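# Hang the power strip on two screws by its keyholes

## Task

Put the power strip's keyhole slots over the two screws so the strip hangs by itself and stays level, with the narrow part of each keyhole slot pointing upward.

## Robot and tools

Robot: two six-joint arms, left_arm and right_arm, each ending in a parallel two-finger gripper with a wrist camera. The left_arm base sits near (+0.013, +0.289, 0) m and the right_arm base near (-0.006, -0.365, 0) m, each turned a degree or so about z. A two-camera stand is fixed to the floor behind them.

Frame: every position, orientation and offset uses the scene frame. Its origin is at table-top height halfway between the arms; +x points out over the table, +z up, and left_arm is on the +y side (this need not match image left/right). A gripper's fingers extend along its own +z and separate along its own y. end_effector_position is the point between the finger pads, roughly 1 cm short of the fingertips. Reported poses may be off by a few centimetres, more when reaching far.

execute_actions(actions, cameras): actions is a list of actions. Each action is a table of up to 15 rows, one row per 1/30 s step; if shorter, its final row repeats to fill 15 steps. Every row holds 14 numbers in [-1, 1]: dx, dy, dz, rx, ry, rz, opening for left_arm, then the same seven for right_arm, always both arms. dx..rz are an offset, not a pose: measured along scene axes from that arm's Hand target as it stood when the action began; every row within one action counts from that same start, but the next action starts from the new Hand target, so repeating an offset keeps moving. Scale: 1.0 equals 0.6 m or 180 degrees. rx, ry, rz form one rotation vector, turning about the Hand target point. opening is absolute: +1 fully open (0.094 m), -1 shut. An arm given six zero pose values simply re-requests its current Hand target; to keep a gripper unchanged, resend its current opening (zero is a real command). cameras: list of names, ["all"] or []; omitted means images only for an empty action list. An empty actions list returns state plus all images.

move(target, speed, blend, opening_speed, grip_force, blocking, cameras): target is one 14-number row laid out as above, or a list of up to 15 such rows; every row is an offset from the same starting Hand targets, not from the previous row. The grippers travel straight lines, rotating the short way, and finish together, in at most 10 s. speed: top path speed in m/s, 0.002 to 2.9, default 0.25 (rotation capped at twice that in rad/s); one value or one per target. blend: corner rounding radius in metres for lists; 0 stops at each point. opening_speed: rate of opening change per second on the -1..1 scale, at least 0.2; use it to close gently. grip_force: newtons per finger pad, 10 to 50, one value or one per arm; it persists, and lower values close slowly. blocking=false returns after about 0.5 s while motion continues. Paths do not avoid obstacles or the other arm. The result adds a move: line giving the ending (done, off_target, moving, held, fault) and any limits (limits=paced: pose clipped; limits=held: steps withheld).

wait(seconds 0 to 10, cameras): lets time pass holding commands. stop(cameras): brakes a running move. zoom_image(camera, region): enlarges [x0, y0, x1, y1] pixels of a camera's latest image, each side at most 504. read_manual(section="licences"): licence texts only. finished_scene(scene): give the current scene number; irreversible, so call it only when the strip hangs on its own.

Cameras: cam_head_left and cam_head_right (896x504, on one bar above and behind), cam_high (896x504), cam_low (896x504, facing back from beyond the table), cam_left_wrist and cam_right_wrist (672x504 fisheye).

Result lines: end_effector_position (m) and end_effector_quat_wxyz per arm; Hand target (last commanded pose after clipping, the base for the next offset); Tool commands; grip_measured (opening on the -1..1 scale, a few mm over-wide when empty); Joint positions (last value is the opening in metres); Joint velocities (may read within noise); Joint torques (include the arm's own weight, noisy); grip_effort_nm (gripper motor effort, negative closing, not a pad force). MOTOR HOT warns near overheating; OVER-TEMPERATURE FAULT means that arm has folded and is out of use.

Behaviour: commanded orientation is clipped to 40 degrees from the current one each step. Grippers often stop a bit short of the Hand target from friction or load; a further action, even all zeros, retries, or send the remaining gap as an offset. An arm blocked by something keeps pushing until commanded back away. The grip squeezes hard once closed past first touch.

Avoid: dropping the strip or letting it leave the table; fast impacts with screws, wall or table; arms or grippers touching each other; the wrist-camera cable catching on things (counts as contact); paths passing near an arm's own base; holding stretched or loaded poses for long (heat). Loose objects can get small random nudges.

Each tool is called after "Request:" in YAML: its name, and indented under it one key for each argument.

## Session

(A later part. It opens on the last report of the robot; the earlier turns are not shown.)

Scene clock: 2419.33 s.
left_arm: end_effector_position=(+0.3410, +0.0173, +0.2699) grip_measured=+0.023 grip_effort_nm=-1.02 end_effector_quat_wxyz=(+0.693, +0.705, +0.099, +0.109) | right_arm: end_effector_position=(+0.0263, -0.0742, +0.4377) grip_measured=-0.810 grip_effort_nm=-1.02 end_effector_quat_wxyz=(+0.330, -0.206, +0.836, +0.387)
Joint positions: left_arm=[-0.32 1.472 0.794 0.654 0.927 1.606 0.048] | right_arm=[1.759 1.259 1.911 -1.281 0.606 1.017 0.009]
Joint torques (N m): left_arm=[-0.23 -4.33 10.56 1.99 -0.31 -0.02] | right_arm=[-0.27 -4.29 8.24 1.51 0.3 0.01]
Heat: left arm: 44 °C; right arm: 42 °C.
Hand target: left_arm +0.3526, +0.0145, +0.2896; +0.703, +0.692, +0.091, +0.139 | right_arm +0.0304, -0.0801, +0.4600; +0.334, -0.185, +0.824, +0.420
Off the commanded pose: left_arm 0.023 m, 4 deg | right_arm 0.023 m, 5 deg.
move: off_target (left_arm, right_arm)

Request:
move:
  target:
    - [-0.0467,0.0587,0.002,0,0,0,-0.3,0,0,0,0,0,0,-1]
    - [0.002,0.0016,0.002,0,0,0,-0.3,0,0,0,0,0,0,-1]
  speed: 0.08

Request:
move:
  target:
    - [-0.0467,0.0587,0.002,0,0,0,-0.3,0,0,0,0,0,0,-1]
    - [0,0,0.002,0,0,0,-0.3,0,0,0,0,0,0,-1]
  speed: 0.08

Request:
move:
  target:
    - [-0.0467,0.0587,0.002,0,0,0,-0.3,0,0,0,0,0,0,-1]
    - [0,0,0.002,0,0,0,-0.3,0,0,0,0,0,0,-1]
  speed: 0.08

Request:
move:
  target:
    - [-0.0467,0.0587,0.002,0,0,0,-0.3,0,0,0,0,0,0,-1]
    - [0,0,0.002,0,0,0,-0.3,0,0,0,0,0,0,-1]
  speed: 0.08

Request:
move:
  target:
    - [-0.0467,0.0587,0.002,0,0,0,-0.3,0,0,0,0,0,0,-1]
    - [0,0,0.002,0,0,0,-0.3,0,0,0,0,0,0,-1]
  speed: 0.08

Request:
move:
  target:
    - [-0.0467,0.0587,0.002,0,0,0,-0.3,0,0,0,0,0,0,-1]
    - [0,0,0.002,0,0,0,-0.3,0,0,0,0,0,0,-1]
  speed: 0.08

Request:
move:
  target:
    - [-0.0467,0.0587,0.002,0,0,0,-0.3,0,0,0,0,0,0,-1]
    - [0,0,0.002,0,0,0,-0.3,0,0,0,0,0,0,-1]
  speed: 0.08

Request:
move:
  target:
    - [-0.0467,0.0587,0.002,0,0,0,-0.3,0,0,0,0,0,0,-1]
    - [0,0,0.002,0,0,0,-0.3,0,0,0,0,0,0,-1]
  speed: 0.08

Scene clock: 2439.73 s.
left_arm: end_effector_position=(+0.3428, +0.0180, +0.2720) grip_measured=+0.023 grip_effort_nm=-1.02 end_effector_quat_wxyz=(+0.694, +0.704, +0.098, +0.111) | right_arm: end_effector_position=(+0.0263, -0.0742, +0.4377) grip_measured=-0.810 grip_effort_nm=-1.02 end_effector_quat_wxyz=(+0.330, -0.206, +0.836, +0.387)
Joint positions: left_arm=[-0.317 1.475 0.801 0.654 0.929 1.606 0.048] | right_arm=[1.759 1.259 1.911 -1.281 0.606 1.017 0.009]
Joint torques (N m): left_arm=[-0.24 -4.41 10.32 1.96 -0.32 -0.01] | right_arm=[-0.25 -4.26 8.27 1.5 0.29 0.02]
Heat: left arm: 43 °C; right arm: 42 °C.
Hand target: left_arm +0.3538, +0.0155, +0.2908; +0.703, +0.692, +0.091, +0.139 | right_arm +0.0304, -0.0801, +0.4600; +0.334, -0.185, +0.824, +0.420
Off the commanded pose: left_arm 0.022 m, 4 deg | right_arm 0.023 m, 5 deg.
move: off_target (left_arm, right_arm)

Scene clock: 2441.53 s.
left_arm: end_effector_position=(+0.3426, +0.0180, +0.2738) grip_measured=+0.023 grip_effort_nm=-1.02 end_effector_quat_wxyz=(+0.695, +0.704, +0.097, +0.112) | right_arm: end_effector_position=(+0.0263, -0.0742, +0.4377) grip_measured=-0.810 grip_effort_nm=-1.02 end_effector_quat_wxyz=(+0.330, -0.206, +0.836, +0.387)
Joint positions: left_arm=[-0.317 1.472 0.804 0.652 0.93 1.606 0.048] | right_arm=[1.759 1.259 1.911 -1.281 0.606 1.017 0.009]
Joint torques (N m): left_arm=[-0.29 -4.55 10.45 1.93 -0.32 0] | right_arm=[-0.27 -4.29 8.25 1.51 0.3 0.01]
Heat: left arm: 43 °C; right arm: 42 °C.
Hand target: left_arm +0.3537, +0.0155, +0.2921; +0.703, +0.692, +0.090, +0.139 | right_arm +0.0304, -0.0801, +0.4600; +0.334, -0.185, +0.824, +0.420
Off the commanded pose: left_arm 0.022 m, 4 deg | right_arm 0.023 m, 5 deg.
move: off_target (left_arm, right_arm)

Scene clock: 2443.40 s.
left_arm: end_effector_position=(+0.3428, +0.0182, +0.2744) grip_measured=+0.023 grip_effort_nm=-1.02 end_effector_quat_wxyz=(+0.695, +0.704, +0.098, +0.112) | right_arm: end_effector_position=(+0.0263, -0.0742, +0.4377) grip_measured=-0.810 grip_effort_nm=-1.02 end_effector_quat_wxyz=(+0.330, -0.206, +0.836, +0.387)
Joint positions: left_arm=[-0.316 1.471 0.807 0.647 0.929 1.606 0.048] | right_arm=[1.759 1.259 1.911 -1.281 0.606 1.017 0.009]
Joint torques (N m): left_arm=[-0.24 -4.48 10.62 1.91 -0.31 -0.03] | right_arm=[-0.27 -4.3 8.25 1.5 0.3 0.01]
Heat: left arm: 43 °C; right arm: 42 °C.
Hand target: left_arm +0.3538, +0.0155, +0.2932; +0.703, +0.692, +0.091, +0.139 | right_arm +0.0304, -0.0801, +0.4600; +0.334, -0.185, +0.824, +0.420
Off the commanded pose: left_arm 0.022 m, 4 deg | right_arm 0.023 m, 5 deg.
move: off_target (left_arm, right_arm)

Scene clock: 2445.20 s.
left_arm: end_effector_position=(+0.3422, +0.0181, +0.2758) grip_measured=+0.023 grip_effort_nm=-1.02 end_effector_quat_wxyz=(+0.695, +0.704, +0.097, +0.111) | right_arm: end_effector_position=(+0.0263, -0.0742, +0.4377) grip_measured=-0.810 grip_effort_nm=-1.02 end_effector_quat_wxyz=(+0.330, -0.206, +0.836, +0.387)
Joint positions: left_arm=[-0.316 1.468 0.81 0.642 0.932 1.606 0.048] | right_arm=[1.759 1.259 1.911 -1.281 0.606 1.017 0.009]
Joint torques (N m): left_arm=[-0.23 -4.34 10.63 1.92 -0.32 0] | right_arm=[-0.25 -4.29 8.28 1.51 0.3 0.02]
Heat: left arm: 43 °C; right arm: 42 °C.
Hand target: left_arm +0.3538, +0.0155, +0.2945; +0.703, +0.692, +0.090, +0.139 | right_arm +0.0304, -0.0801, +0.4600; +0.334, -0.185, +0.824, +0.420
Off the commanded pose: left_arm 0.022 m, 4 deg | right_arm 0.023 m, 5 deg.
move: off_target (left_arm, right_arm)

Scene clock: 2447.00 s.
left_arm: end_effector_position=(+0.3422, +0.0181, +0.2769) grip_measured=+0.023 grip_effort_nm=-1.02 end_effector_quat_wxyz=(+0.695, +0.704, +0.097, +0.111) | right_arm: end_effector_position=(+0.0263, -0.0742, +0.4377) grip_measured=-0.810 grip_effort_nm=-1.02 end_effector_quat_wxyz=(+0.330, -0.206, +0.836, +0.387)
Joint positions: left_arm=[-0.316 1.466 0.813 0.636 0.932 1.606 0.048] | right_arm=[1.759 1.259 1.911 -1.281 0.606 1.017 0.009]
Joint torques (N m): left_arm=[-0.18 -4.53 10.76 1.91 -0.32 -0.02] | right_arm=[-0.25 -4.3 8.25 1.51 0.29 0.02]
Heat: left arm: 43 °C; right arm: 42 °C.
Hand target: left_arm +0.3537, +0.0154, +0.2957; +0.703, +0.692, +0.090, +0.139 | right_arm +0.0304, -0.0801, +0.4600; +0.334, -0.185, +0.824, +0.420
Off the commanded pose: left_arm 0.022 m, 4 deg | right_arm 0.023 m, 5 deg.
move: off_target (left_arm, right_arm)

Scene clock: 2448.80 s.
left_arm: end_effector_position=(+0.3421, +0.0180, +0.2780) grip_measured=+0.023 grip_effort_nm=-1.02 end_effector_quat_wxyz=(+0.695, +0.704, +0.096, +0.111) | right_arm: end_effector_position=(+0.0263, -0.0742, +0.4377) grip_measured=-0.810 grip_effort_nm=-1.02 end_effector_quat_wxyz=(+0.330, -0.206, +0.836, +0.387)
Joint positions: left_arm=[-0.316 1.464 0.816 0.63 0.933 1.607 0.048] | right_arm=[1.759 1.259 1.911 -1.281 0.606 1.017 0.009]
Joint torques (N m): left_arm=[-0.24 -4.31 10.65 1.91 -0.31 -0.05] | right_arm=[-0.27 -4.27 8.27 1.51 0.3 0.02]
Heat: left arm: 43 °C; right arm: 42 °C.
Hand target: left_arm +0.3538, +0.0154, +0.2970; +0.703, +0.692, +0.090, +0.139 | right_arm +0.0304, -0.0801, +0.4600; +0.334, -0.185, +0.824, +0.420
Off the commanded pose: left_arm 0.022 m, 4 deg | right_arm 0.023 m, 5 deg.
move: off_target (left_arm, right_arm)

Scene clock: 2450.57 s.
left_arm: end_effector_position=(+0.3422, +0.0181, +0.2791) grip_measured=+0.023 grip_effort_nm=-1.02 end_effector_quat_wxyz=(+0.695, +0.704, +0.097, +0.111) | right_arm: end_effector_position=(+0.0263, -0.0742, +0.4377) grip_measured=-0.810 grip_effort_nm=-1.02 end_effector_quat_wxyz=(+0.330, -0.206, +0.836, +0.387)
Joint positions: left_arm=[-0.316 1.462 0.82 0.625 0.933 1.607 0.048] | right_arm=[1.759 1.259 1.911 -1.281 0.606 1.017 0.009]
Joint torques (N m): left_arm=[-0.42 -4.42 10.66 1.95 -0.31 -0.03] | right_arm=[-0.27 -4.29 8.25 1.51 0.29 0.01]
Heat: left arm: 43 °C; right arm: 42 °C.
Hand target: left_arm +0.3538, +0.0155, +0.2981; +0.703, +0.692, +0.091, +0.139 | right_arm +0.0304, -0.0801, +0.4600; +0.334, -0.185, +0.824, +0.420
Off the commanded pose: left_arm 0.023 m, 4 deg | right_arm 0.023 m, 5 deg.
move: off_target (left_arm, right_arm)

Scene clock: 2452.33 s.
left_arm: end_effector_position=(+0.3422, +0.0181, +0.2801) grip_measured=+0.023 grip_effort_nm=-1.02 end_effector_quat_wxyz=(+0.695, +0.704, +0.097, +0.110) | right_arm: end_effector_position=(+0.0263, -0.0742, +0.4377) grip_measured=-0.810 grip_effort_nm=-1.03 end_effector_quat_wxyz=(+0.330, -0.206, +0.836, +0.387)
Joint positions: left_arm=[-0.316 1.46 0.823 0.619 0.933 1.607 0.048] | right_arm=[1.759 1.259 1.911 -1.281 0.606 1.017 0.009]
Joint torques (N m): left_arm=[-0.42 -4.37 10.74 1.91 -0.35 -0.02] | right_arm=[-0.27 -4.27 8.27 1.51 0.29 0.01]
Heat: left arm: 43 °C; right arm: 43 °C.
Hand target: left_arm +0.3538, +0.0155, +0.2993; +0.703, +0.692, +0.090, +0.139 | right_arm +0.0304, -0.0801, +0.4600; +0.334, -0.185, +0.824, +0.420
Off the commanded pose: left_arm 0.023 m, 4 deg | right_arm 0.023 m, 5 deg.
move: off_target (left_arm, right_arm)

Request:
move:
  target:
    - [-0.0467,0.0587,0,0,0,0.0167,-0.3,0,0,0,0,0,0,-1]
    - [-0.0041,0.0052,0,0,0,0.0167,-0.3,0,0,0,0,0,0,-1]
  speed: 0.08

Request:
move:
  target:
    - [-0.0467,0.0587,-0.002,0,0,0,-0.3,0,0,0,0,0,0,-1]
    - [0,0,-0.002,0,0,0,-0.3,0,0,0,0,0,0,-1]
  speed: 0.08

Request:
move:
  target:
    - [-0.0467,0.0587,-0.002,0,0,0,-0.3,0,0,0,0,0,0,-1]
    - [0,0,-0.002,0,0,0,-0.3,0,0,0,0,0,0,-1]
  speed: 0.08

Scene clock: 2473.33 s.
left_arm: end_effector_position=(+0.3404, +0.0208, +0.2780) grip_measured=+0.023 grip_effort_nm=-1.02 end_effector_quat_wxyz=(+0.689, +0.704, +0.118, +0.127) | right_arm: end_effector_position=(+0.0263, -0.0742, +0.4377) grip_measured=-0.810 grip_effort_nm=-1.03 end_effector_quat_wxyz=(+0.330, -0.206, +0.836, +0.387)
Joint positions: left_arm=[-0.33 1.419 0.787 0.603 0.864 1.608 0.048] | right_arm=[1.759 1.259 1.911 -1.281 0.606 1.017 0.009]
Joint torques (N m): left_arm=[-0.28 -4.12 10.62 2.03 -0.3 0] | right_arm=[-0.27 -4.3 8.25 1.51 0.3 0.01]
Heat: left arm: 44 °C; right arm: 43 °C.
Hand target: left_arm +0.3514, +0.0186, +0.2993; +0.699, +0.689, +0.109, +0.157 | right_arm +0.0304, -0.0801, +0.4600; +0.334, -0.185, +0.824, +0.420
Off the commanded pose: left_arm 0.024 m, 4 deg | right_arm 0.023 m, 5 deg.
move: off_target (left_arm, right_arm)

Scene clock: 2475.17 s.
left_arm: end_effector_position=(+0.3405, +0.0209, +0.2768) grip_measured=+0.023 grip_effort_nm=-1.02 end_effector_quat_wxyz=(+0.689, +0.704, +0.119, +0.127) | right_arm: end_effector_position=(+0.0263, -0.0742, +0.4377) grip_measured=-0.810 grip_effort_nm=-1.02 end_effector_quat_wxyz=(+0.330, -0.206, +0.836, +0.387)
Joint positions: left_arm=[-0.33 1.42 0.784 0.606 0.863 1.609 0.048] | right_arm=[1.759 1.259 1.911 -1.281 0.606 1.017 0.009]
Joint torques (N m): left_arm=[-0.27 -4.23 10.45 2.06 -0.32 0.02] | right_arm=[-0.27 -4.29 8.25 1.51 0.3 0.01]
Heat: left arm: 44 °C; right arm: 43 °C.
Hand target: left_arm +0.3513, +0.0186, +0.2982; +0.699, +0.689, +0.108, +0.157 | right_arm +0.0304, -0.0801, +0.4600; +0.334, -0.185, +0.824, +0.420
Off the commanded pose: left_arm 0.024 m, 4 deg | right_arm 0.023 m, 5 deg.
move: off_target (left_arm, right_arm)

Scene clock: 2477.03 s.
left_arm: end_effector_position=(+0.3411, +0.0210, +0.2759) grip_measured=+0.023 grip_effort_nm=-1.02 end_effector_quat_wxyz=(+0.688, +0.704, +0.119, +0.128) | right_arm: end_effector_position=(+0.0263, -0.0742, +0.4377) grip_measured=-0.810 grip_effort_nm=-1.02 end_effector_quat_wxyz=(+0.330, -0.206, +0.836, +0.387)
Joint positions: left_arm=[-0.33 1.422 0.782 0.611 0.86 1.609 0.048] | right_arm=[1.759 1.259 1.911 -1.281 0.606 1.017 0.009]
Joint torques (N m): left_arm=[-0.28 -4.25 10.54 2.09 -0.26 -0.01] | right_arm=[-0.27 -4.29 8.25 1.51 0.3 0.01]
Heat: left arm: 44 °C; right arm: 43 °C.
Hand target: left_arm +0.3513, +0.0186, +0.2970; +0.699, +0.689, +0.109, +0.157 | right_arm +0.0304, -0.0801, +0.4600; +0.334, -0.185, +0.824, +0.420
Off the commanded pose: left_arm 0.024 m, 4 deg | right_arm 0.023 m, 5 deg.
move: off_target (left_arm, right_arm)

Request:
move:
  target:
    - [-0.0467,0.0587,-0.002,0,0,0,-0.3,0,0,0,0,0,0,-1]
    - [0,0,-0.002,0,0,0,-0.3,0,0,0,0,0,0,-1]
  speed: 0.08

Request:
move:
  target:
    - [-0.0467,0.0587,-0.002,0,0,0,-0.3,0,0,0,0,0,0,-1]
    - [0,0,-0.002,0,0,0,-0.3,0,0,0,0,0,0,-1]
  speed: 0.08

Request:
move:
  target:
    - [-0.0467,0.0587,-0.002,0,0,0,-0.3,0,0,0,0,0,0,-1]
    - [0,0,-0.002,0,0,0,-0.3,0,0,0,0,0,0,-1]
  speed: 0.08

Request:
move:
  target:
    - [-0.0467,0.0587,-0.002,0,0,0,-0.3,0,0,0,0,0,0,-1]
    - [0,0,-0.002,0,0,0,-0.3,0,0,0,0,0,0,-1]
  speed: 0.08

Request:
move:
  target:
    - [-0.0467,0.0587,-0.002,0,0,0,-0.3,0,0,0,0,0,0,-1]
    - [-0.003,-0.0024,-0.002,0,0,0,-0.3,0,0,0,0,0,0,-1]
  speed: 0.08

Request:
move:
  target:
    - [-0.0467,0.0587,0.002,0,0,0,-0.3,0,0,0,0,0,0,-1]
    - [0,0,0.002,0,0,0,-0.3,0,0,0,0,0,0,-1]
  speed: 0.08

Request:
move:
  target:
    - [-0.0467,0.0587,0.002,0,0,0,-0.3,0,0,0,0,0,0,-1]
    - [0,0,0.002,0,0,0,-0.3,0,0,0,0,0,0,-1]
  speed: 0.08

Request:
move:
  target:
    - [-0.0467,0.0587,0.002,0,0,0,-0.3,0,0,0,0,0,0,-1]
    - [0,0,0.002,0,0,0,-0.3,0,0,0,0,0,0,-1]
  speed: 0.08

Request:
move:
  target:
    - [-0.0467,0.0587,0.002,0,0,0,-0.3,0,0,0,0,0,0,-1]
    - [0,0,0.002,0,0,0,-0.3,0,0,0,0,0,0,-1]
  speed: 0.08

Request:
move:
  target:
    - [-0.0467,0.0587,0.002,0,0,0,-0.3,0,0,0,0,0,0,-1]
    - [0,0,0.002,0,0,0,-0.3,0,0,0,0,0,0,-1]
  speed: 0.08

Request:
move:
  target:
    - [-0.0467,0.0587,0.002,0,0,0,-0.3,0,0,0,0,0,0,-1]
    - [0,0,0.002,0,0,0,-0.3,0,0,0,0,0,0,-1]
  speed: 0.08

Request:
move:
  target:
    - [-0.0467,0.0587,0.002,0,0,0,-0.3,0,0,0,0,0,0,-1]
    - [0,0,0.002,0,0,0,-0.3,0,0,0,0,0,0,-1]
  speed: 0.08

Request:
move:
  target:
    - [-0.0467,0.0587,0.002,0,0,0,-0.3,0,0,0,0,0,0,-1]
    - [0,0,0.002,0,0,0,-0.3,0,0,0,0,0,0,-1]
  speed: 0.08

Request:
move:
  target:
    - [-0.0467,0.0587,0.002,0,0,0,-0.3,0,0,0,0,0,0,-1]
    - [0,0,0.002,0,0,0,-0.3,0,0,0,0,0,0,-1]
  speed: 0.08

Scene clock: 2497.37 s.
left_arm: end_effector_position=(+0.3415, +0.0212, +0.2745) grip_measured=+0.023 grip_effort_nm=-1.02 end_effector_quat_wxyz=(+0.688, +0.704, +0.120, +0.129) | right_arm: end_effector_position=(+0.0263, -0.0742, +0.4377) grip_measured=-0.810 grip_effort_nm=-1.02 end_effector_quat_wxyz=(+0.330, -0.206, +0.836, +0.387)
Joint positions: left_arm=[-0.33 1.425 0.778 0.617 0.858 1.609 0.048] | right_arm=[1.759 1.259 1.911 -1.281 0.606 1.017 0.009]
Joint torques (N m): left_arm=[-0.4 -4.27 10.63 2.06 -0.28 0.01] | right_arm=[-0.24 -4.29 8.25 1.5 0.3 0.02]
Heat: left arm: 43 °C; right arm: 43 °C.
Hand target: left_arm +0.3513, +0.0186, +0.2957; +0.699, +0.689, +0.109, +0.157 | right_arm +0.0304, -0.0801, +0.4600; +0.334, -0.185, +0.824, +0.420
Off the commanded pose: left_arm 0.024 m, 4 deg | right_arm 0.023 m, 5 deg.
move: off_target (left_arm, right_arm)

Scene clock: 2499.33 s.
left_arm: end_effector_position=(+0.3415, +0.0212, +0.2734) grip_measured=+0.023 grip_effort_nm=-1.02 end_effector_quat_wxyz=(+0.688, +0.704, +0.120, +0.129) | right_arm: end_effector_position=(+0.0263, -0.0742, +0.4377) grip_measured=-0.810 grip_effort_nm=-1.02 end_effector_quat_wxyz=(+0.330, -0.206, +0.836, +0.387)
Joint positions: left_arm=[-0.33 1.427 0.775 0.622 0.858 1.609 0.048] | right_arm=[1.759 1.259 1.911 -1.281 0.606 1.017 0.009]
Joint torques (N m): left_arm=[-0.27 -4.21 10.5 2.12 -0.23 0.01] | right_arm=[-0.27 -4.29 8.27 1.51 0.3 0.01]
Heat: left arm: 43 °C; right arm: 43 °C.
Hand target: left_arm +0.3513, +0.0186, +0.2945; +0.699, +0.689, +0.109, +0.157 | right_arm +0.0304, -0.0801, +0.4600; +0.334, -0.185, +0.824, +0.420
Off the commanded pose: left_arm 0.023 m, 4 deg | right_arm 0.023 m, 5 deg.
move: off_target (left_arm, right_arm)

Scene clock: 2501.30 s.
left_arm: end_effector_position=(+0.3414, +0.0212, +0.2723) grip_measured=+0.023 grip_effort_nm=-1.02 end_effector_quat_wxyz=(+0.688, +0.704, +0.120, +0.129) | right_arm: end_effector_position=(+0.0263, -0.0742, +0.4377) grip_measured=-0.810 grip_effort_nm=-1.02 end_effector_quat_wxyz=(+0.330, -0.206, +0.836, +0.387)
Joint positions: left_arm=[-0.33 1.429 0.771 0.628 0.858 1.609 0.048] | right_arm=[1.759 1.259 1.911 -1.281 0.606 1.017 0.009]
Joint torques (N m): left_arm=[-0.35 -4.22 10.52 2.08 -0.28 0.02] | right_arm=[-0.27 -4.29 8.27 1.51 0.3 0.01]
Heat: left arm: 43 °C; right arm: 43 °C.
Hand target: left_arm +0.3513, +0.0186, +0.2933; +0.699, +0.689, +0.109, +0.157 | right_arm +0.0304, -0.0801, +0.4600; +0.334, -0.185, +0.824, +0.420
Off the commanded pose: left_arm 0.023 m, 4 deg | right_arm 0.023 m, 5 deg.
move: off_target (left_arm, right_arm)

Scene clock: 2503.17 s.
left_arm: end_effector_position=(+0.3408, +0.0211, +0.2713) grip_measured=+0.023 grip_effort_nm=-1.02 end_effector_quat_wxyz=(+0.689, +0.704, +0.119, +0.128) | right_arm: end_effector_position=(+0.0263, -0.0742, +0.4377) grip_measured=-0.810 grip_effort_nm=-1.02 end_effector_quat_wxyz=(+0.330, -0.206, +0.836, +0.387)
Joint positions: left_arm=[-0.33 1.43 0.768 0.633 0.861 1.609 0.048] | right_arm=[1.759 1.259 1.911 -1.281 0.606 1.017 0.009]
Joint torques (N m): left_arm=[-0.24 -4.22 10.36 2.05 -0.3 -0.01] | right_arm=[-0.27 -4.29 8.25 1.51 0.3 0.01]
Heat: left arm: 43 °C; right arm: 43 °C.
Hand target: left_arm +0.3513, +0.0186, +0.2921; +0.699, +0.689, +0.109, +0.157 | right_arm +0.0304, -0.0801, +0.4600; +0.334, -0.185, +0.824, +0.420
Off the commanded pose: left_arm 0.023 m, 4 deg | right_arm 0.023 m, 5 deg.
move: off_target (left_arm, right_arm)

Scene clock: 2505.00 s.
left_arm: end_effector_position=(+0.3385, +0.0195, +0.2698) grip_measured=+0.023 grip_effort_nm=-1.02 end_effector_quat_wxyz=(+0.689, +0.704, +0.118, +0.127) | right_arm: end_effector_position=(+0.0263, -0.0742, +0.4377) grip_measured=-0.810 grip_effort_nm=-1.02 end_effector_quat_wxyz=(+0.330, -0.206, +0.836, +0.387)
Joint positions: left_arm=[-0.337 1.427 0.76 0.637 0.857 1.609 0.048] | right_arm=[1.759 1.259 1.911 -1.281 0.606 1.017 0.009]
Joint torques (N m): left_arm=[-0.31 -4.15 10.48 2.09 -0.3 0.02] | right_arm=[-0.27 -4.29 8.25 1.51 0.29 0.01]
Heat: left arm: 43 °C; right arm: 43 °C.
Hand target: left_arm +0.3495, +0.0172, +0.2908; +0.699, +0.689, +0.109, +0.157 | right_arm +0.0304, -0.0801, +0.4600; +0.334, -0.185, +0.824, +0.420
Off the commanded pose: left_arm 0.024 m, 4 deg | right_arm 0.023 m, 5 deg.
move: off_target (left_arm, right_arm)

Scene clock: 2506.80 s.
left_arm: end_effector_position=(+0.3386, +0.0195, +0.2710) grip_measured=+0.023 grip_effort_nm=-1.02 end_effector_quat_wxyz=(+0.689, +0.704, +0.118, +0.127) | right_arm: end_effector_position=(+0.0263, -0.0742, +0.4377) grip_measured=-0.810 grip_effort_nm=-1.03 end_effector_quat_wxyz=(+0.330, -0.206, +0.836, +0.387)
Joint positions: left_arm=[-0.337 1.425 0.763 0.632 0.856 1.609 0.048] | right_arm=[1.759 1.259 1.911 -1.281 0.606 1.017 0.009]
Joint torques (N m): left_arm=[-0.42 -4.15 10.55 2.07 -0.28 0] | right_arm=[-0.27 -4.29 8.27 1.51 0.3 0.01]
Heat: left arm: 43 °C; right arm: 43 °C.
Hand target: left_arm +0.3495, +0.0171, +0.2921; +0.699, +0.689, +0.109, +0.157 | right_arm +0.0304, -0.0801, +0.4600; +0.334, -0.185, +0.824, +0.420
Off the commanded pose: left_arm 0.024 m, 4 deg | right_arm 0.023 m, 5 deg.
move: off_target (left_arm, right_arm)

Scene clock: 2508.63 s.
left_arm: end_effector_position=(+0.3388, +0.0196, +0.2722) grip_measured=+0.023 grip_effort_nm=-1.02 end_effector_quat_wxyz=(+0.688, +0.704, +0.119, +0.127) | right_arm: end_effector_position=(+0.0263, -0.0742, +0.4377) grip_measured=-0.810 grip_effort_nm=-1.02 end_effector_quat_wxyz=(+0.330, -0.206, +0.836, +0.387)
Joint positions: left_arm=[-0.337 1.423 0.767 0.627 0.855 1.609 0.048] | right_arm=[1.759 1.259 1.911 -1.281 0.606 1.017 0.009]
Joint torques (N m): left_arm=[-0.35 -4.15 10.5 2.08 -0.27 -0.02] | right_arm=[-0.25 -4.29 8.27 1.51 0.29 0.01]
Heat: left arm: 43 °C; right arm: 43 °C.
Hand target: left_arm +0.3495, +0.0171, +0.2933; +0.699, +0.689, +0.109, +0.157 | right_arm +0.0304, -0.0801, +0.4600; +0.334, -0.185, +0.824, +0.420
Off the commanded pose: left_arm 0.024 m, 4 deg | right_arm 0.023 m, 5 deg.
move: off_target (left_arm, right_arm)

Scene clock: 2510.47 s.
left_arm: end_effector_position=(+0.3388, +0.0196, +0.2733) grip_measured=+0.023 grip_effort_nm=-1.02 end_effector_quat_wxyz=(+0.688, +0.704, +0.119, +0.127) | right_arm: end_effector_position=(+0.0263, -0.0742, +0.4377) grip_measured=-0.810 grip_effort_nm=-1.02 end_effector_quat_wxyz=(+0.330, -0.206, +0.836, +0.387)
Joint positions: left_arm=[-0.337 1.421 0.77 0.621 0.855 1.609 0.048] | right_arm=[1.759 1.259 1.911 -1.281 0.606 1.017 0.009]
Joint torques (N m): left_arm=[-0.32 -4.34 10.55 2.1 -0.26 -0.01] | right_arm=[-0.27 -4.29 8.28 1.51 0.3 0.01]
Heat: left arm: 43 °C; right arm: 43 °C.
Hand target: left_arm +0.3495, +0.0172, +0.2944; +0.699, +0.689, +0.109, +0.157 | right_arm +0.0304, -0.0801, +0.4600; +0.334, -0.185, +0.824, +0.420
Off the commanded pose: left_arm 0.024 m, 4 deg | right_arm 0.023 m, 5 deg.
move: off_target (left_arm, right_arm)

Scene clock: 2512.30 s.
left_arm: end_effector_position=(+0.3388, +0.0195, +0.2744) grip_measured=+0.023 grip_effort_nm=-1.02 end_effector_quat_wxyz=(+0.688, +0.704, +0.119, +0.127) | right_arm: end_effector_position=(+0.0263, -0.0742, +0.4377) grip_measured=-0.810 grip_effort_nm=-1.02 end_effector_quat_wxyz=(+0.330, -0.206, +0.836, +0.387)
Joint positions: left_arm=[-0.337 1.419 0.774 0.615 0.855 1.609 0.048] | right_arm=[1.759 1.259 1.911 -1.281 0.606 1.017 0.009]
Joint torques (N m): left_arm=[-0.23 -4.12 10.44 2.04 -0.25 0.03] | right_arm=[-0.25 -4.3 8.25 1.5 0.3 0.01]
Heat: left arm: 43 °C; right arm: 43 °C.
Hand target: left_arm +0.3495, +0.0171, +0.2957; +0.699, +0.689, +0.109, +0.157 | right_arm +0.0304, -0.0801, +0.4600; +0.334, -0.185, +0.824, +0.420
Off the commanded pose: left_arm 0.024 m, 4 deg | right_arm 0.023 m, 5 deg.
move: off_target (left_arm, right_arm)

Scene clock: 2514.13 s.
left_arm: end_effector_position=(+0.3388, +0.0195, +0.2755) grip_measured=+0.023 grip_effort_nm=-1.02 end_effector_quat_wxyz=(+0.688, +0.704, +0.119, +0.127) | right_arm: end_effector_position=(+0.0263, -0.0742, +0.4377) grip_measured=-0.810 grip_effort_nm=-1.02 end_effector_quat_wxyz=(+0.330, -0.206, +0.836, +0.387)
Joint positions: left_arm=[-0.337 1.417 0.777 0.61 0.855 1.609 0.048] | right_arm=[1.759 1.259 1.911 -1.281 0.606 1.017 0.009]
Joint torques (N m): left_arm=[-0.23 -4.19 10.61 2.08 -0.27 -0.03] | right_arm=[-0.25 -4.27 8.27 1.51 0.3 0.01]
Heat: left arm: 43 °C; right arm: 43 °C.
Hand target: left_arm +0.3495, +0.0171, +0.2970; +0.699, +0.689, +0.108, +0.157 | right_arm +0.0304, -0.0801, +0.4600; +0.334, -0.185, +0.824, +0.420
Off the commanded pose: left_arm 0.024 m, 4 deg | right_arm 0.023 m, 5 deg.
move: off_target (left_arm, right_arm)

Scene clock: 2515.93 s.
left_arm: end_effector_position=(+0.3387, +0.0195, +0.2765) grip_measured=+0.023 grip_effort_nm=-1.02 end_effector_quat_wxyz=(+0.688, +0.704, +0.119, +0.127) | right_arm: end_effector_position=(+0.0263, -0.0742, +0.4377) grip_measured=-0.810 grip_effort_nm=-1.02 end_effector_quat_wxyz=(+0.330, -0.206, +0.836, +0.387)
Joint positions: left_arm=[-0.337 1.416 0.78 0.604 0.856 1.609 0.048] | right_arm=[1.759 1.259 1.911 -1.281 0.606 1.017 0.009]
Joint torques (N m): left_arm=[-0.29 -4.22 10.54 2.09 -0.29 0.02] | right_arm=[-0.27 -4.29 8.25 1.51 0.3 0.01]
Heat: left arm: 43 °C; right arm: 43 °C.
Hand target: left_arm +0.3495, +0.0171, +0.2981; +0.699, +0.689, +0.109, +0.157 | right_arm +0.0304, -0.0801, +0.4600; +0.334, -0.185, +0.824, +0.420
Off the commanded pose: left_arm 0.024 m, 4 deg | right_arm 0.023 m, 5 deg.
move: off_target (left_arm, right_arm)

Scene clock: 2517.77 s.
left_arm: end_effector_position=(+0.3388, +0.0196, +0.2776) grip_measured=+0.023 grip_effort_nm=-1.02 end_effector_quat_wxyz=(+0.688, +0.704, +0.119, +0.127) | right_arm: end_effector_position=(+0.0263, -0.0742, +0.4377) grip_measured=-0.810 grip_effort_nm=-1.02 end_effector_quat_wxyz=(+0.330, -0.206, +0.836, +0.387)
Joint positions: left_arm=[-0.337 1.414 0.784 0.599 0.856 1.61 0.048] | right_arm=[1.759 1.259 1.911 -1.281 0.606 1.017 0.009]
Joint torques (N m): left_arm=[-0.23 -4.19 10.56 2.08 -0.28 0.04] | right_arm=[-0.28 -4.29 8.27 1.51 0.29 0.01]
Heat: left arm: 43 °C; right arm: 43 °C.
Hand target: left_arm +0.3496, +0.0172, +0.2993; +0.699, +0.689, +0.109, +0.157 | right_arm +0.0304, -0.0801, +0.4600; +0.334, -0.185, +0.824, +0.420
Off the commanded pose: left_arm 0.024 m, 4 deg | right_arm 0.023 m, 5 deg.
move: off_target (left_arm, right_arm)

Scene clock: 2519.57 s.
left_arm: end_effector_position=(+0.3388, +0.0196, +0.2788) grip_measured=+0.023 grip_effort_nm=-1.02 end_effector_quat_wxyz=(+0.688, +0.704, +0.119, +0.127) | right_arm: end_effector_position=(+0.0263, -0.0742, +0.4377) grip_measured=-0.810 grip_effort_nm=-1.02 end_effector_quat_wxyz=(+0.330, -0.206, +0.836, +0.387)
Joint positions: left_arm=[-0.337 1.412 0.787 0.593 0.856 1.61 0.048] | right_arm=[1.759 1.259 1.911 -1.281 0.606 1.017 0.009]
Joint torques (N m): left_arm=[-0.27 -4.19 10.62 2.1 -0.31 -0.01] | right_arm=[-0.28 -4.29 8.27 1.51 0.3 0.01]
Heat: left arm: 43 °C; right arm: 43 °C.
Hand target: left_arm +0.3496, +0.0172, +0.3006; +0.699, +0.689, +0.109, +0.157 | right_arm +0.0304, -0.0801, +0.4600; +0.334, -0.185, +0.824, +0.420
Off the commanded pose: left_arm 0.024 m, 4 deg | right_arm 0.023 m, 5 deg.
move: off_target (left_arm, right_arm)

Scene clock: 2521.37 s.
left_arm: end_effector_position=(+0.3389, +0.0196, +0.2797) grip_measured=+0.023 grip_effort_nm=-1.03 end_effector_quat_wxyz=(+0.688, +0.704, +0.119, +0.127) | right_arm: end_effector_position=(+0.0263, -0.0742, +0.4377) grip_measured=-0.810 grip_effort_nm=-1.02 end_effector_quat_wxyz=(+0.330, -0.206, +0.836, +0.387)
Joint positions: left_arm=[-0.337 1.41 0.791 0.588 0.856 1.61 0.048] | right_arm=[1.759 1.259 1.911 -1.281 0.606 1.017 0.009]
Joint torques (N m): left_arm=[-0.24 -4.19 10.69 2.08 -0.31 -0.02] | right_arm=[-0.25 -4.29 8.25 1.51 0.3 0.01]
Heat: left arm: 43 °C; right arm: 43 °C.
Hand target: left_arm +0.3496, +0.0172, +0.3016; +0.699, +0.689, +0.109, +0.157 | right_arm +0.0304, -0.0801, +0.4600; +0.334, -0.185, +0.824, +0.420
Off the commanded pose: left_arm 0.025 m, 4 deg | right_arm 0.023 m, 5 deg.
move: off_target (left_arm, right_arm)

Request:
move:
  target:
    - [-0.0467,0.0587,-0.002,0,0,0,-0.3,0,0,0,0,0,0,-1]
    - [0.0041,-0.0052,-0.002,0,0,0,-0.3,0,0,0,0,0,0,-1]
  speed: 0.08

Request:
move:
  target:
    - [-0.0467,0.0587,-0.002,0,0,0,-0.3,0,0,0,0,0,0,-1]
    - [0.0041,-0.0052,-0.002,0,0,0,-0.3,0,0,0,0,0,0,-1]
  speed: 0.08

Scene clock: 2530.40 s.
left_arm: end_effector_position=(+0.3388, +0.0169, +0.2781) grip_measured=+0.023 grip_effort_nm=-1.02 end_effector_quat_wxyz=(+0.688, +0.705, +0.116, +0.123) | right_arm: end_effector_position=(+0.0263, -0.0742, +0.4377) grip_measured=-0.810 grip_effort_nm=-1.02 end_effector_quat_wxyz=(+0.330, -0.206, +0.836, +0.387)
Joint positions: left_arm=[-0.342 1.421 0.794 0.593 0.861 1.61 0.048] | right_arm=[1.759 1.259 1.911 -1.281 0.606 1.017 0.009]
Joint torques (N m): left_arm=[-0.34 -4.05 11.07 2.08 -0.4 -0.06] | right_arm=[-0.25 -4.29 8.27 1.51 0.3 0.01]
Heat: left arm: 43 °C; right arm: 43 °C.
Hand target: left_arm +0.3520, +0.0141, +0.3004; +0.699, +0.689, +0.109, +0.157 | right_arm +0.0304, -0.0801, +0.4600; +0.334, -0.185, +0.824, +0.420
Off the commanded pose: left_arm 0.026 m, 5 deg | right_arm 0.023 m, 5 deg.
move: off_target (left_arm, right_arm)

Scene clock: 2532.23 s.
left_arm: end_effector_position=(+0.3385, +0.0141, +0.2763) grip_measured=+0.023 grip_effort_nm=-1.02 end_effector_quat_wxyz=(+0.688, +0.706, +0.113, +0.119) | right_arm: end_effector_position=(+0.0263, -0.0742, +0.4377) grip_measured=-0.810 grip_effort_nm=-1.02 end_effector_quat_wxyz=(+0.330, -0.206, +0.836, +0.387)
Joint positions: left_arm=[-0.348 1.432 0.797 0.599 0.864 1.611 0.048] | right_arm=[1.759 1.259 1.911 -1.281 0.606 1.017 0.009]
Joint torques (N m): left_arm=[-0.38 -3.73 11.18 2.08 -0.5 -0.04] | right_arm=[-0.25 -4.29 8.27 1.51 0.29 0.02]
Heat: left arm: 43 °C; right arm: 43 °C.
Hand target: left_arm +0.3544, +0.0109, +0.2993; +0.699, +0.689, +0.109, +0.157 | right_arm +0.0304, -0.0801, +0.4600; +0.334, -0.185, +0.824, +0.420
Off the commanded pose: left_arm 0.028 m, 5 deg | right_arm 0.023 m, 5 deg.
move: off_target (left_arm, right_arm)

Request:
execute_actions:
  actions: []
  cameras: ["cam_head_left"]

Request:
zoom_image:
  camera: "cam_head_left"
  region: [420, 130, 460, 170]

Request:
zoom_image:
  camera: "cam_head_left"
  region: [510, 210, 550, 250]

Scene clock: 2540.73 s.
left_arm: end_effector_position=(+0.3385, +0.0141, +0.2763) grip_measured=+0.023 grip_effort_nm=-1.02 end_effector_quat_wxyz=(+0.688, +0.706, +0.113, +0.119) | right_arm: end_effector_position=(+0.0263, -0.0742, +0.4377) grip_measured=-0.810 grip_effort_nm=-1.03 end_effector_quat_wxyz=(+0.330, -0.206, +0.836, +0.387)
Joint positions: left_arm=[-0.348 1.432 0.797 0.599 0.864 1.611 0.048] | right_arm=[1.759 1.259 1.911 -1.281 0.606 1.017 0.009]
Joint velocities: within noise
Joint torques (N m): left_arm=[-0.49 -3.81 11.32 2.11 -0.47 0] | right_arm=[-0.27 -4.29 8.27 1.51 0.3 0.01]
Heat: left arm: 44 °C; right arm: 43 °C.
Hand target: left_arm +0.3544, +0.0109, +0.2993; +0.699, +0.689, +0.109, +0.157 | right_arm +0.0304, -0.0801, +0.4600; +0.334, -0.185, +0.824, +0.420
Tool commands: left_gripper/opening=-0.3 right_gripper/opening=-1.0
Off the commanded pose: left_arm 0.028 m, 5 deg | right_arm 0.023 m, 5 deg.
Images, in order (width x height): cam_head_left 896x504.

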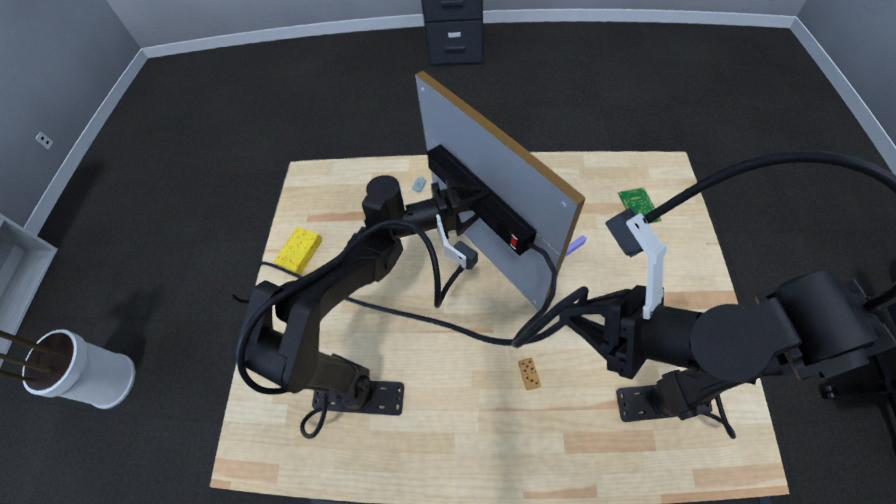

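Scaled by 12.600 from the camera's 896x504 image, which has a finer 1280x720 frame.

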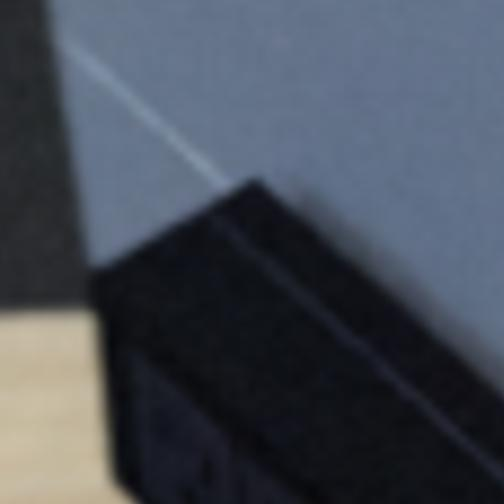

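Scaled by 12.600 from the camera's 896x504 image, which has a finer 1280x720 frame.

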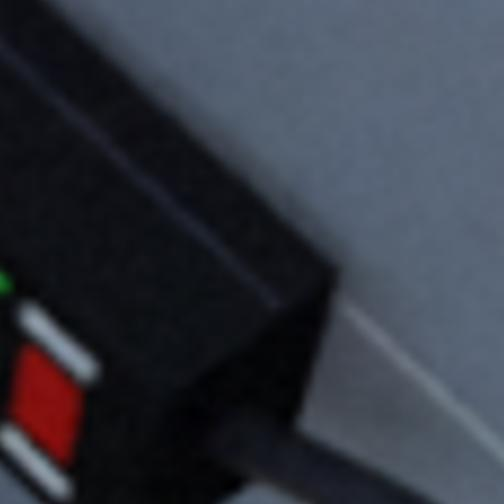

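Request:
move:
  target:
    - [-0.062,0.078,0,0,0,0,-0.3,0,0,0,0,0,0,-1]
    - [-0.062,0.078,0.28,-0.158,-0.05,0,-0.3,0,0,0,0,0,0,-1]
  speed: [0.1,0.2]
  cameras: ["cam_head_left","cam_high"]

Request:
zoom_image:
  camera: "cam_high"
  region: [380, 130, 580, 260]

Scene clock: 2573.37 s.
left_arm: end_effector_position=(+0.3158, +0.0527, +0.4395) grip_measured=+0.023 grip_effort_nm=-1.02 end_effector_quat_wxyz=(+0.835, +0.517, +0.092, +0.164) | right_arm: end_effector_position=(+0.0266, -0.0743, +0.4379) grip_measured=-0.810 grip_effort_nm=-1.02 end_effector_quat_wxyz=(+0.331, -0.205, +0.836, +0.387)
Joint positions: left_arm=[-0.313 1.335 0.856 1.134 0.744 1.108 0.048] | right_arm=[1.759 1.259 1.911 -1.281 0.609 1.017 0.009]
Joint torques (N m): left_arm=[-0.34 -3.67 10.48 1.6 -0.77 -0.29] | right_arm=[-0.27 -4.29 8.27 1.51 0.28 0.01]
Heat: left arm: 46 °C; right arm: 43 °C.
Hand target: left_arm +0.3172, +0.0577, +0.4673; +0.853, +0.482, +0.089, +0.179 | right_arm +0.0304, -0.0802, +0.4601; +0.334, -0.185, +0.824, +0.420
Off the commanded pose: left_arm 0.028 m, 5 deg | right_arm 0.023 m, 5 deg.
move: off_target (left_arm, right_arm)
Images, in order (width x height): cam_head_left 896x504, cam_high 896x504.

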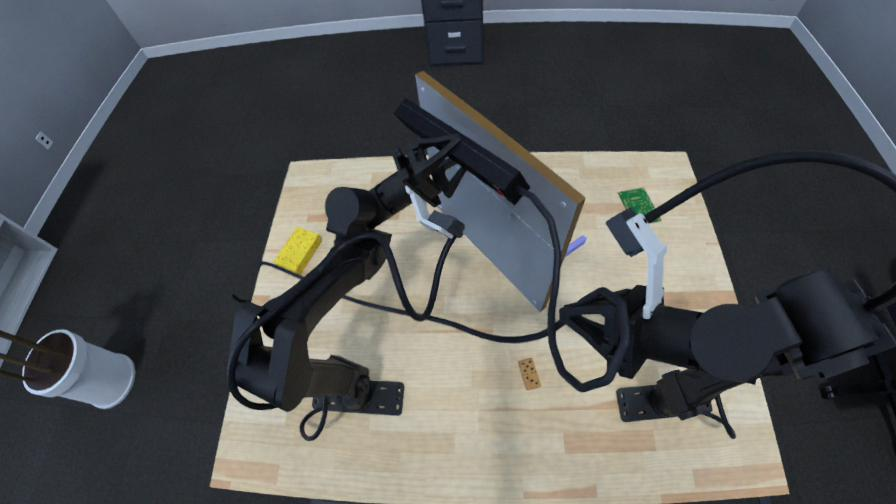

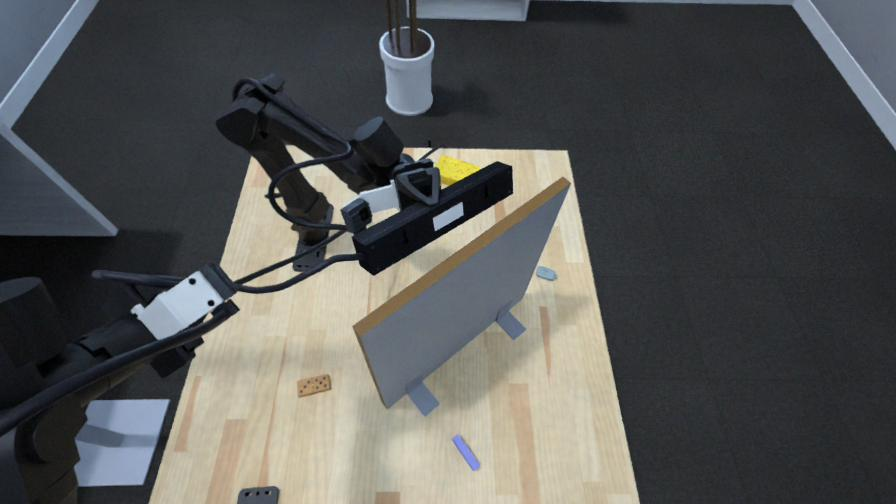

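Scaled by 2.520 from the camera's 896x504 image, which has a finer 1280x720 frame.

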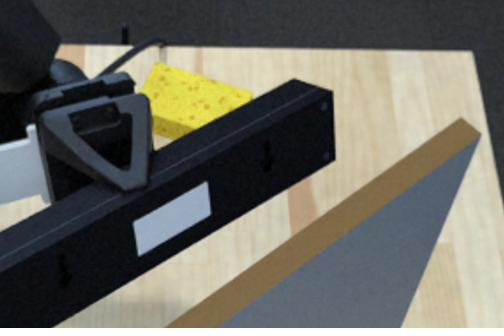

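Excellent: keyholes visible. Zoom more.

Request:
zoom_image:
  camera: "cam_high"
  region: [350, 205, 430, 285]

Request:
zoom_image:
  camera: "cam_high"
  region: [450, 150, 530, 230]

Request:
zoom_image:
  camera: "cam_high"
  region: [350, 150, 520, 280]

Scaled by 6.300 from the camera's 896x504 image, which has a finer 1280x720 frame.

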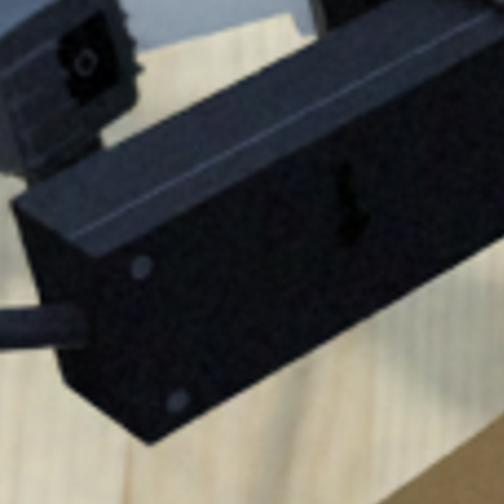

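Scaled by 6.300 from the camera's 896x504 image, which has a finer 1280x720 frame.

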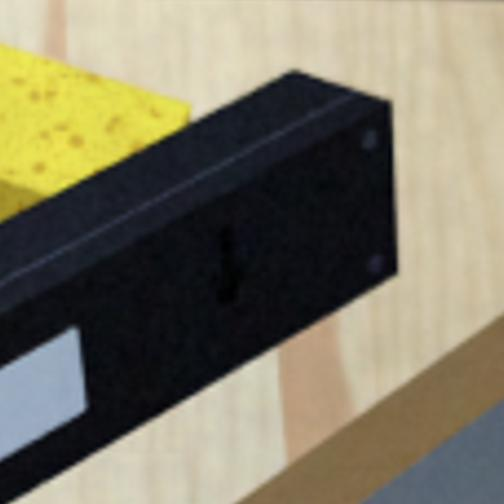

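Scaled by 2.965 from the camera's 896x504 image, which has a finer 1280x720 frame.

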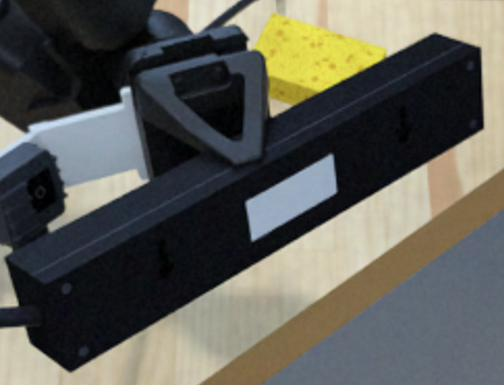

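Request:
move:
  target: [0.0143,-0.0117,-0.33,0.158,0.05,0,-0.3,0,0,0,0,0,0,-1]
  speed: 0.2

Request:
move:
  target: [0,0,0.04,0,0,-0.0167,-0.3,0,0,0,0,0,0,-1]
  speed: 0.1

Scene clock: 2642.90 s.
left_arm: end_effector_position=(+0.3212, +0.0471, +0.2716) grip_measured=+0.023 grip_effort_nm=-1.02 end_effector_quat_wxyz=(+0.702, +0.690, +0.102, +0.146) | right_arm: end_effector_position=(+0.0266, -0.0743, +0.4379) grip_measured=-0.810 grip_effort_nm=-1.03 end_effector_quat_wxyz=(+0.331, -0.205, +0.836, +0.387)
Joint positions: left_arm=[-0.262 1.343 0.641 0.747 0.928 1.593 0.048] | right_arm=[1.759 1.259 1.911 -1.281 0.609 1.017 0.009]
Joint torques (N m): left_arm=[0.62 -3.63 6.08 1.61 -0.2 0.09] | right_arm=[-0.27 -4.29 8.28 1.51 0.28 0.02]
Heat: left arm: 42 °C; right arm: 43 °C.
Hand target: left_arm +0.3258, +0.0507, +0.2693; +0.699, +0.689, +0.109, +0.157 | right_arm +0.0304, -0.0802, +0.4601; +0.334, -0.185, +0.824, +0.420
Off the commanded pose: left_arm 0.006 m, 1 deg | right_arm 0.023 m, 5 deg.
move: off_target (right_arm)

Scene clock: 2644.03 s.
left_arm: end_effector_position=(+0.3214, +0.0486, +0.2732) grip_measured=+0.023 grip_effort_nm=-1.02 end_effector_quat_wxyz=(+0.696, +0.701, +0.105, +0.117) | right_arm: end_effector_position=(+0.0266, -0.0743, +0.4379) grip_measured=-0.810 grip_effort_nm=-1.02 end_effector_quat_wxyz=(+0.331, -0.205, +0.836, +0.387)
Joint positions: left_arm=[-0.242 1.343 0.689 0.646 0.986 1.595 0.048] | right_arm=[1.759 1.259 1.911 -1.281 0.609 1.017 0.009]
Joint torques (N m): left_arm=[0.72 -4.92 9.89 1.64 0.01 0.04] | right_arm=[-0.25 -4.29 8.27 1.51 0.28 0.01]
Heat: left arm: 42 °C; right arm: 43 °C.
Hand target: left_arm +0.3258, +0.0508, +0.2933; +0.703, +0.692, +0.090, +0.139 | right_arm +0.0304, -0.0802, +0.4601; +0.334, -0.185, +0.824, +0.420
Off the commanded pose: left_arm 0.021 m, 3 deg | right_arm 0.023 m, 5 deg.
move: off_target (left_arm, right_arm)

Request:
move:
  target: [0.0467,-0.0587,0,0,0,0,-0.3,0,0,0,0,0,0,-1]
  speed: 0.08
  cameras: ["cam_head_left"]

Request:
zoom_image:
  camera: "cam_head_left"
  region: [420, 130, 460, 170]

Request:
zoom_image:
  camera: "cam_head_left"
  region: [510, 210, 550, 250]

Scene clock: 2649.53 s.
left_arm: end_effector_position=(+0.3390, +0.0187, +0.2748) grip_measured=+0.023 grip_effort_nm=-1.02 end_effector_quat_wxyz=(+0.696, +0.704, +0.096, +0.104) | right_arm: end_effector_position=(+0.0266, -0.0743, +0.4379) grip_measured=-0.810 grip_effort_nm=-1.02 end_effector_quat_wxyz=(+0.331, -0.205, +0.836, +0.387)
Joint positions: left_arm=[-0.314 1.462 0.8 0.645 0.943 1.597 0.048] | right_arm=[1.759 1.259 1.911 -1.281 0.609 1.017 0.009]
Joint torques (N m): left_arm=[-0.55 -3.93 11.02 1.94 -0.41 0.03] | right_arm=[-0.27 -4.29 8.27 1.51 0.27 0]
Heat: left arm: 42 °C; right arm: 43 °C.
Hand target: left_arm +0.3537, +0.0154, +0.2934; +0.703, +0.692, +0.090, +0.139 | right_arm +0.0304, -0.0801, +0.4600; +0.334, -0.185, +0.824, +0.420
Off the commanded pose: left_arm 0.024 m, 4 deg | right_arm 0.023 m, 5 deg.
move: off_target (left_arm, right_arm)
Images, in order (width x height): cam_head_left 896x504.

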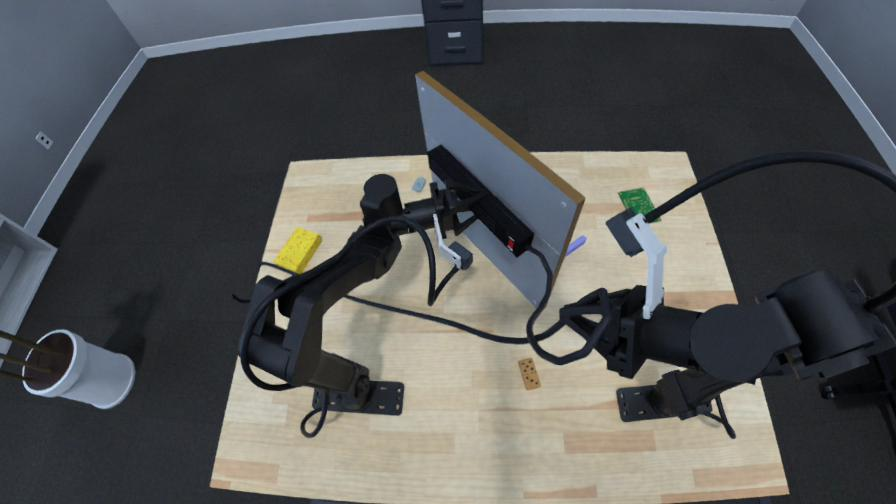

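Scaled by 12.600 from the camera's 896x504 image, which has a finer 1280x720 frame.

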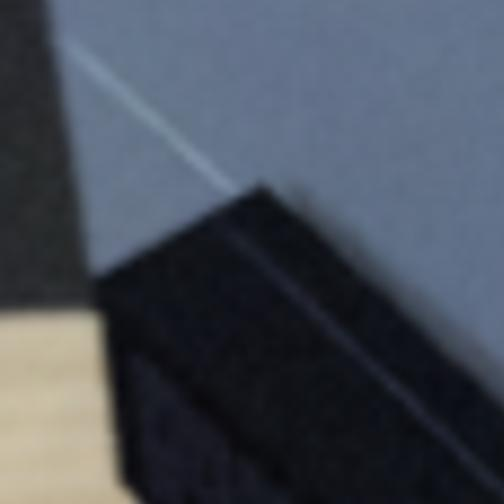

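Scaled by 12.600 from the camera's 896x504 image, which has a finer 1280x720 frame.

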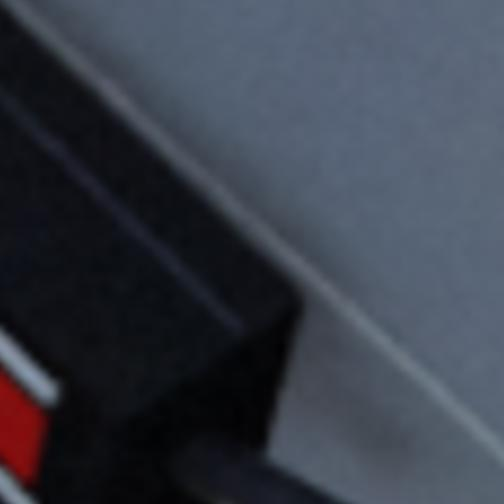

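Request:
move:
  target:
    - [-0.0467,0.0587,0,-0.012,0.038,0,-0.3,0,0,0,0,0,0,-1]
    - [-0.0467,0.0587,0,-0.005,0.0157,0,-0.3,0,0,0,0,0,0,-1]
    - [0.001,0.001,0,-0.005,0.0157,0,-0.3,0,0,0,0,0,0,-1]
  speed: 0.08
  cameras: ["cam_head_left"]

Request:
zoom_image:
  camera: "cam_head_left"
  region: [420, 130, 460, 170]

Request:
zoom_image:
  camera: "cam_head_left"
  region: [510, 210, 550, 250]

Scene clock: 2666.47 s.
left_arm: end_effector_position=(+0.3404, +0.0194, +0.2740) grip_measured=+0.023 grip_effort_nm=-1.02 end_effector_quat_wxyz=(+0.697, +0.702, +0.117, +0.087) | right_arm: end_effector_position=(+0.0267, -0.0743, +0.4379) grip_measured=-0.810 grip_effort_nm=-1.02 end_effector_quat_wxyz=(+0.331, -0.205, +0.836, +0.387)
Joint positions: left_arm=[-0.312 1.464 0.803 0.638 0.941 1.549 0.048] | right_arm=[1.759 1.259 1.911 -1.281 0.609 1.017 0.009]
Joint torques (N m): left_arm=[-0.31 -4.15 10.85 1.98 -0.4 0.03] | right_arm=[-0.28 -4.29 8.28 1.51 0.27 0.01]
Heat: left arm: 43 °C; right arm: 43 °C.
Hand target: left_arm +0.3544, +0.0162, +0.2934; +0.706, +0.690, +0.109, +0.121 | right_arm +0.0304, -0.0801, +0.4600; +0.334, -0.185, +0.824, +0.420
Off the commanded pose: left_arm 0.024 m, 4 deg | right_arm 0.023 m, 5 deg.
move: off_target (left_arm, right_arm)
Images, in order (width x height): cam_head_left 896x504.

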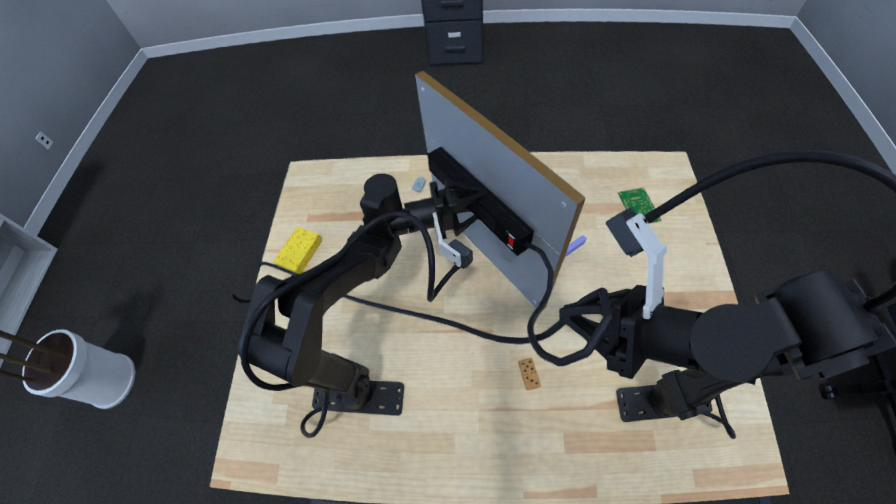

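Scaled by 12.600 from the camera's 896x504 image, which has a finer 1280x720 frame.

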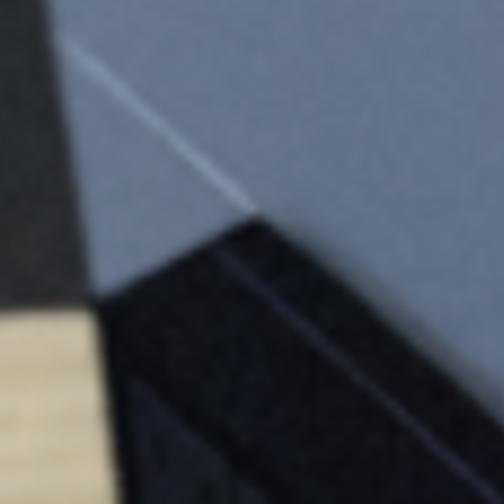

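Scaled by 12.600 from the camera's 896x504 image, which has a finer 1280x720 frame.

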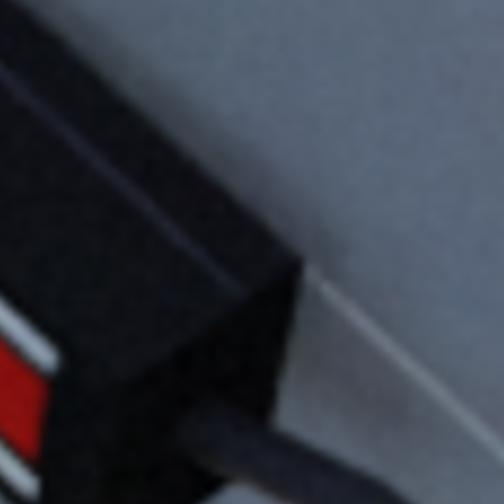

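Request:
move:
  target:
    - [-0.0467,0.0587,0.002,0.0011,-0.0034,0.01,-0.3,0,0,0,0,0,0,-1]
    - [0.002,0.0016,0.002,0.0011,-0.0034,0.01,-0.3,0,0,0,0,0,0,-1]
  speed: 0.08
  cameras: ["cam_head_left"]

Request:
zoom_image:
  camera: "cam_head_left"
  region: [420, 130, 460, 170]

Request:
zoom_image:
  camera: "cam_head_left"
  region: [510, 210, 550, 250]

Scene clock: 2681.30 s.
left_arm: end_effector_position=(+0.3438, +0.0191, +0.2752) grip_measured=+0.023 grip_effort_nm=-1.02 end_effector_quat_wxyz=(+0.694, +0.701, +0.124, +0.105) | right_arm: end_effector_position=(+0.0267, -0.0743, +0.4379) grip_measured=-0.810 grip_effort_nm=-1.02 end_effector_quat_wxyz=(+0.331, -0.205, +0.836, +0.387)
Joint positions: left_arm=[-0.322 1.454 0.8 0.63 0.896 1.564 0.048] | right_arm=[1.759 1.259 1.911 -1.281 0.609 1.017 0.009]
Joint torques (N m): left_arm=[-0.18 -4.36 10.33 2.01 -0.31 0.01] | right_arm=[-0.27 -4.29 8.28 1.51 0.27 0.01]
Heat: left arm: 43 °C; right arm: 43 °C.
Hand target: left_arm +0.3556, +0.0171, +0.2945; +0.703, +0.688, +0.116, +0.136 | right_arm +0.0304, -0.0801, +0.4600; +0.334, -0.185, +0.824, +0.420
Off the commanded pose: left_arm 0.023 m, 4 deg | right_arm 0.023 m, 5 deg.
move: off_target (left_arm, right_arm)
Images, in order (width x height): cam_head_left 896x504.

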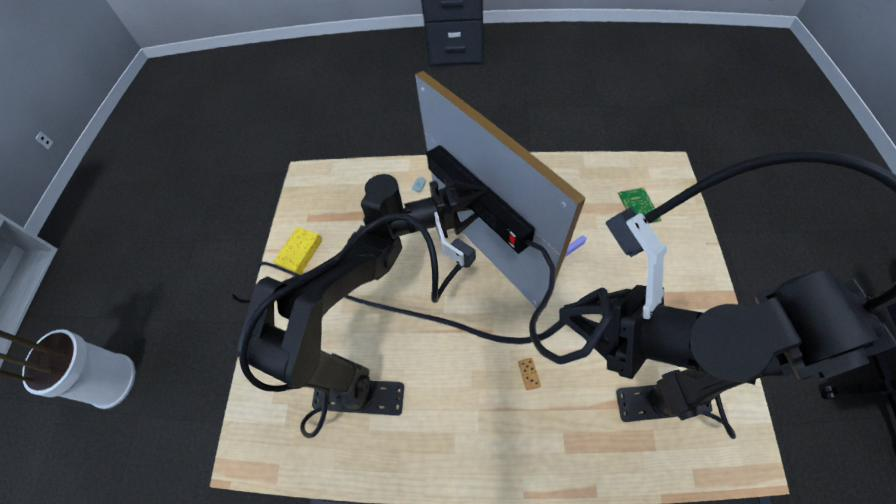

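Scaled by 12.600 from the camera's 896x504 image, which has a finer 1280x720 frame.

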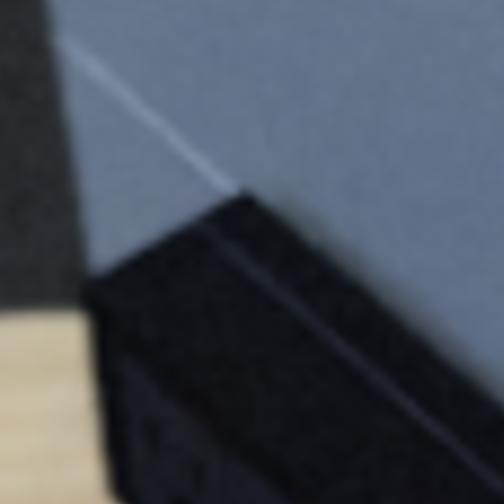

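Scaled by 12.600 from the camera's 896x504 image, which has a finer 1280x720 frame.

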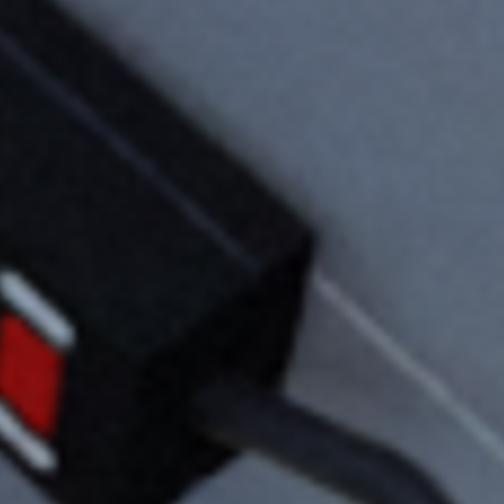

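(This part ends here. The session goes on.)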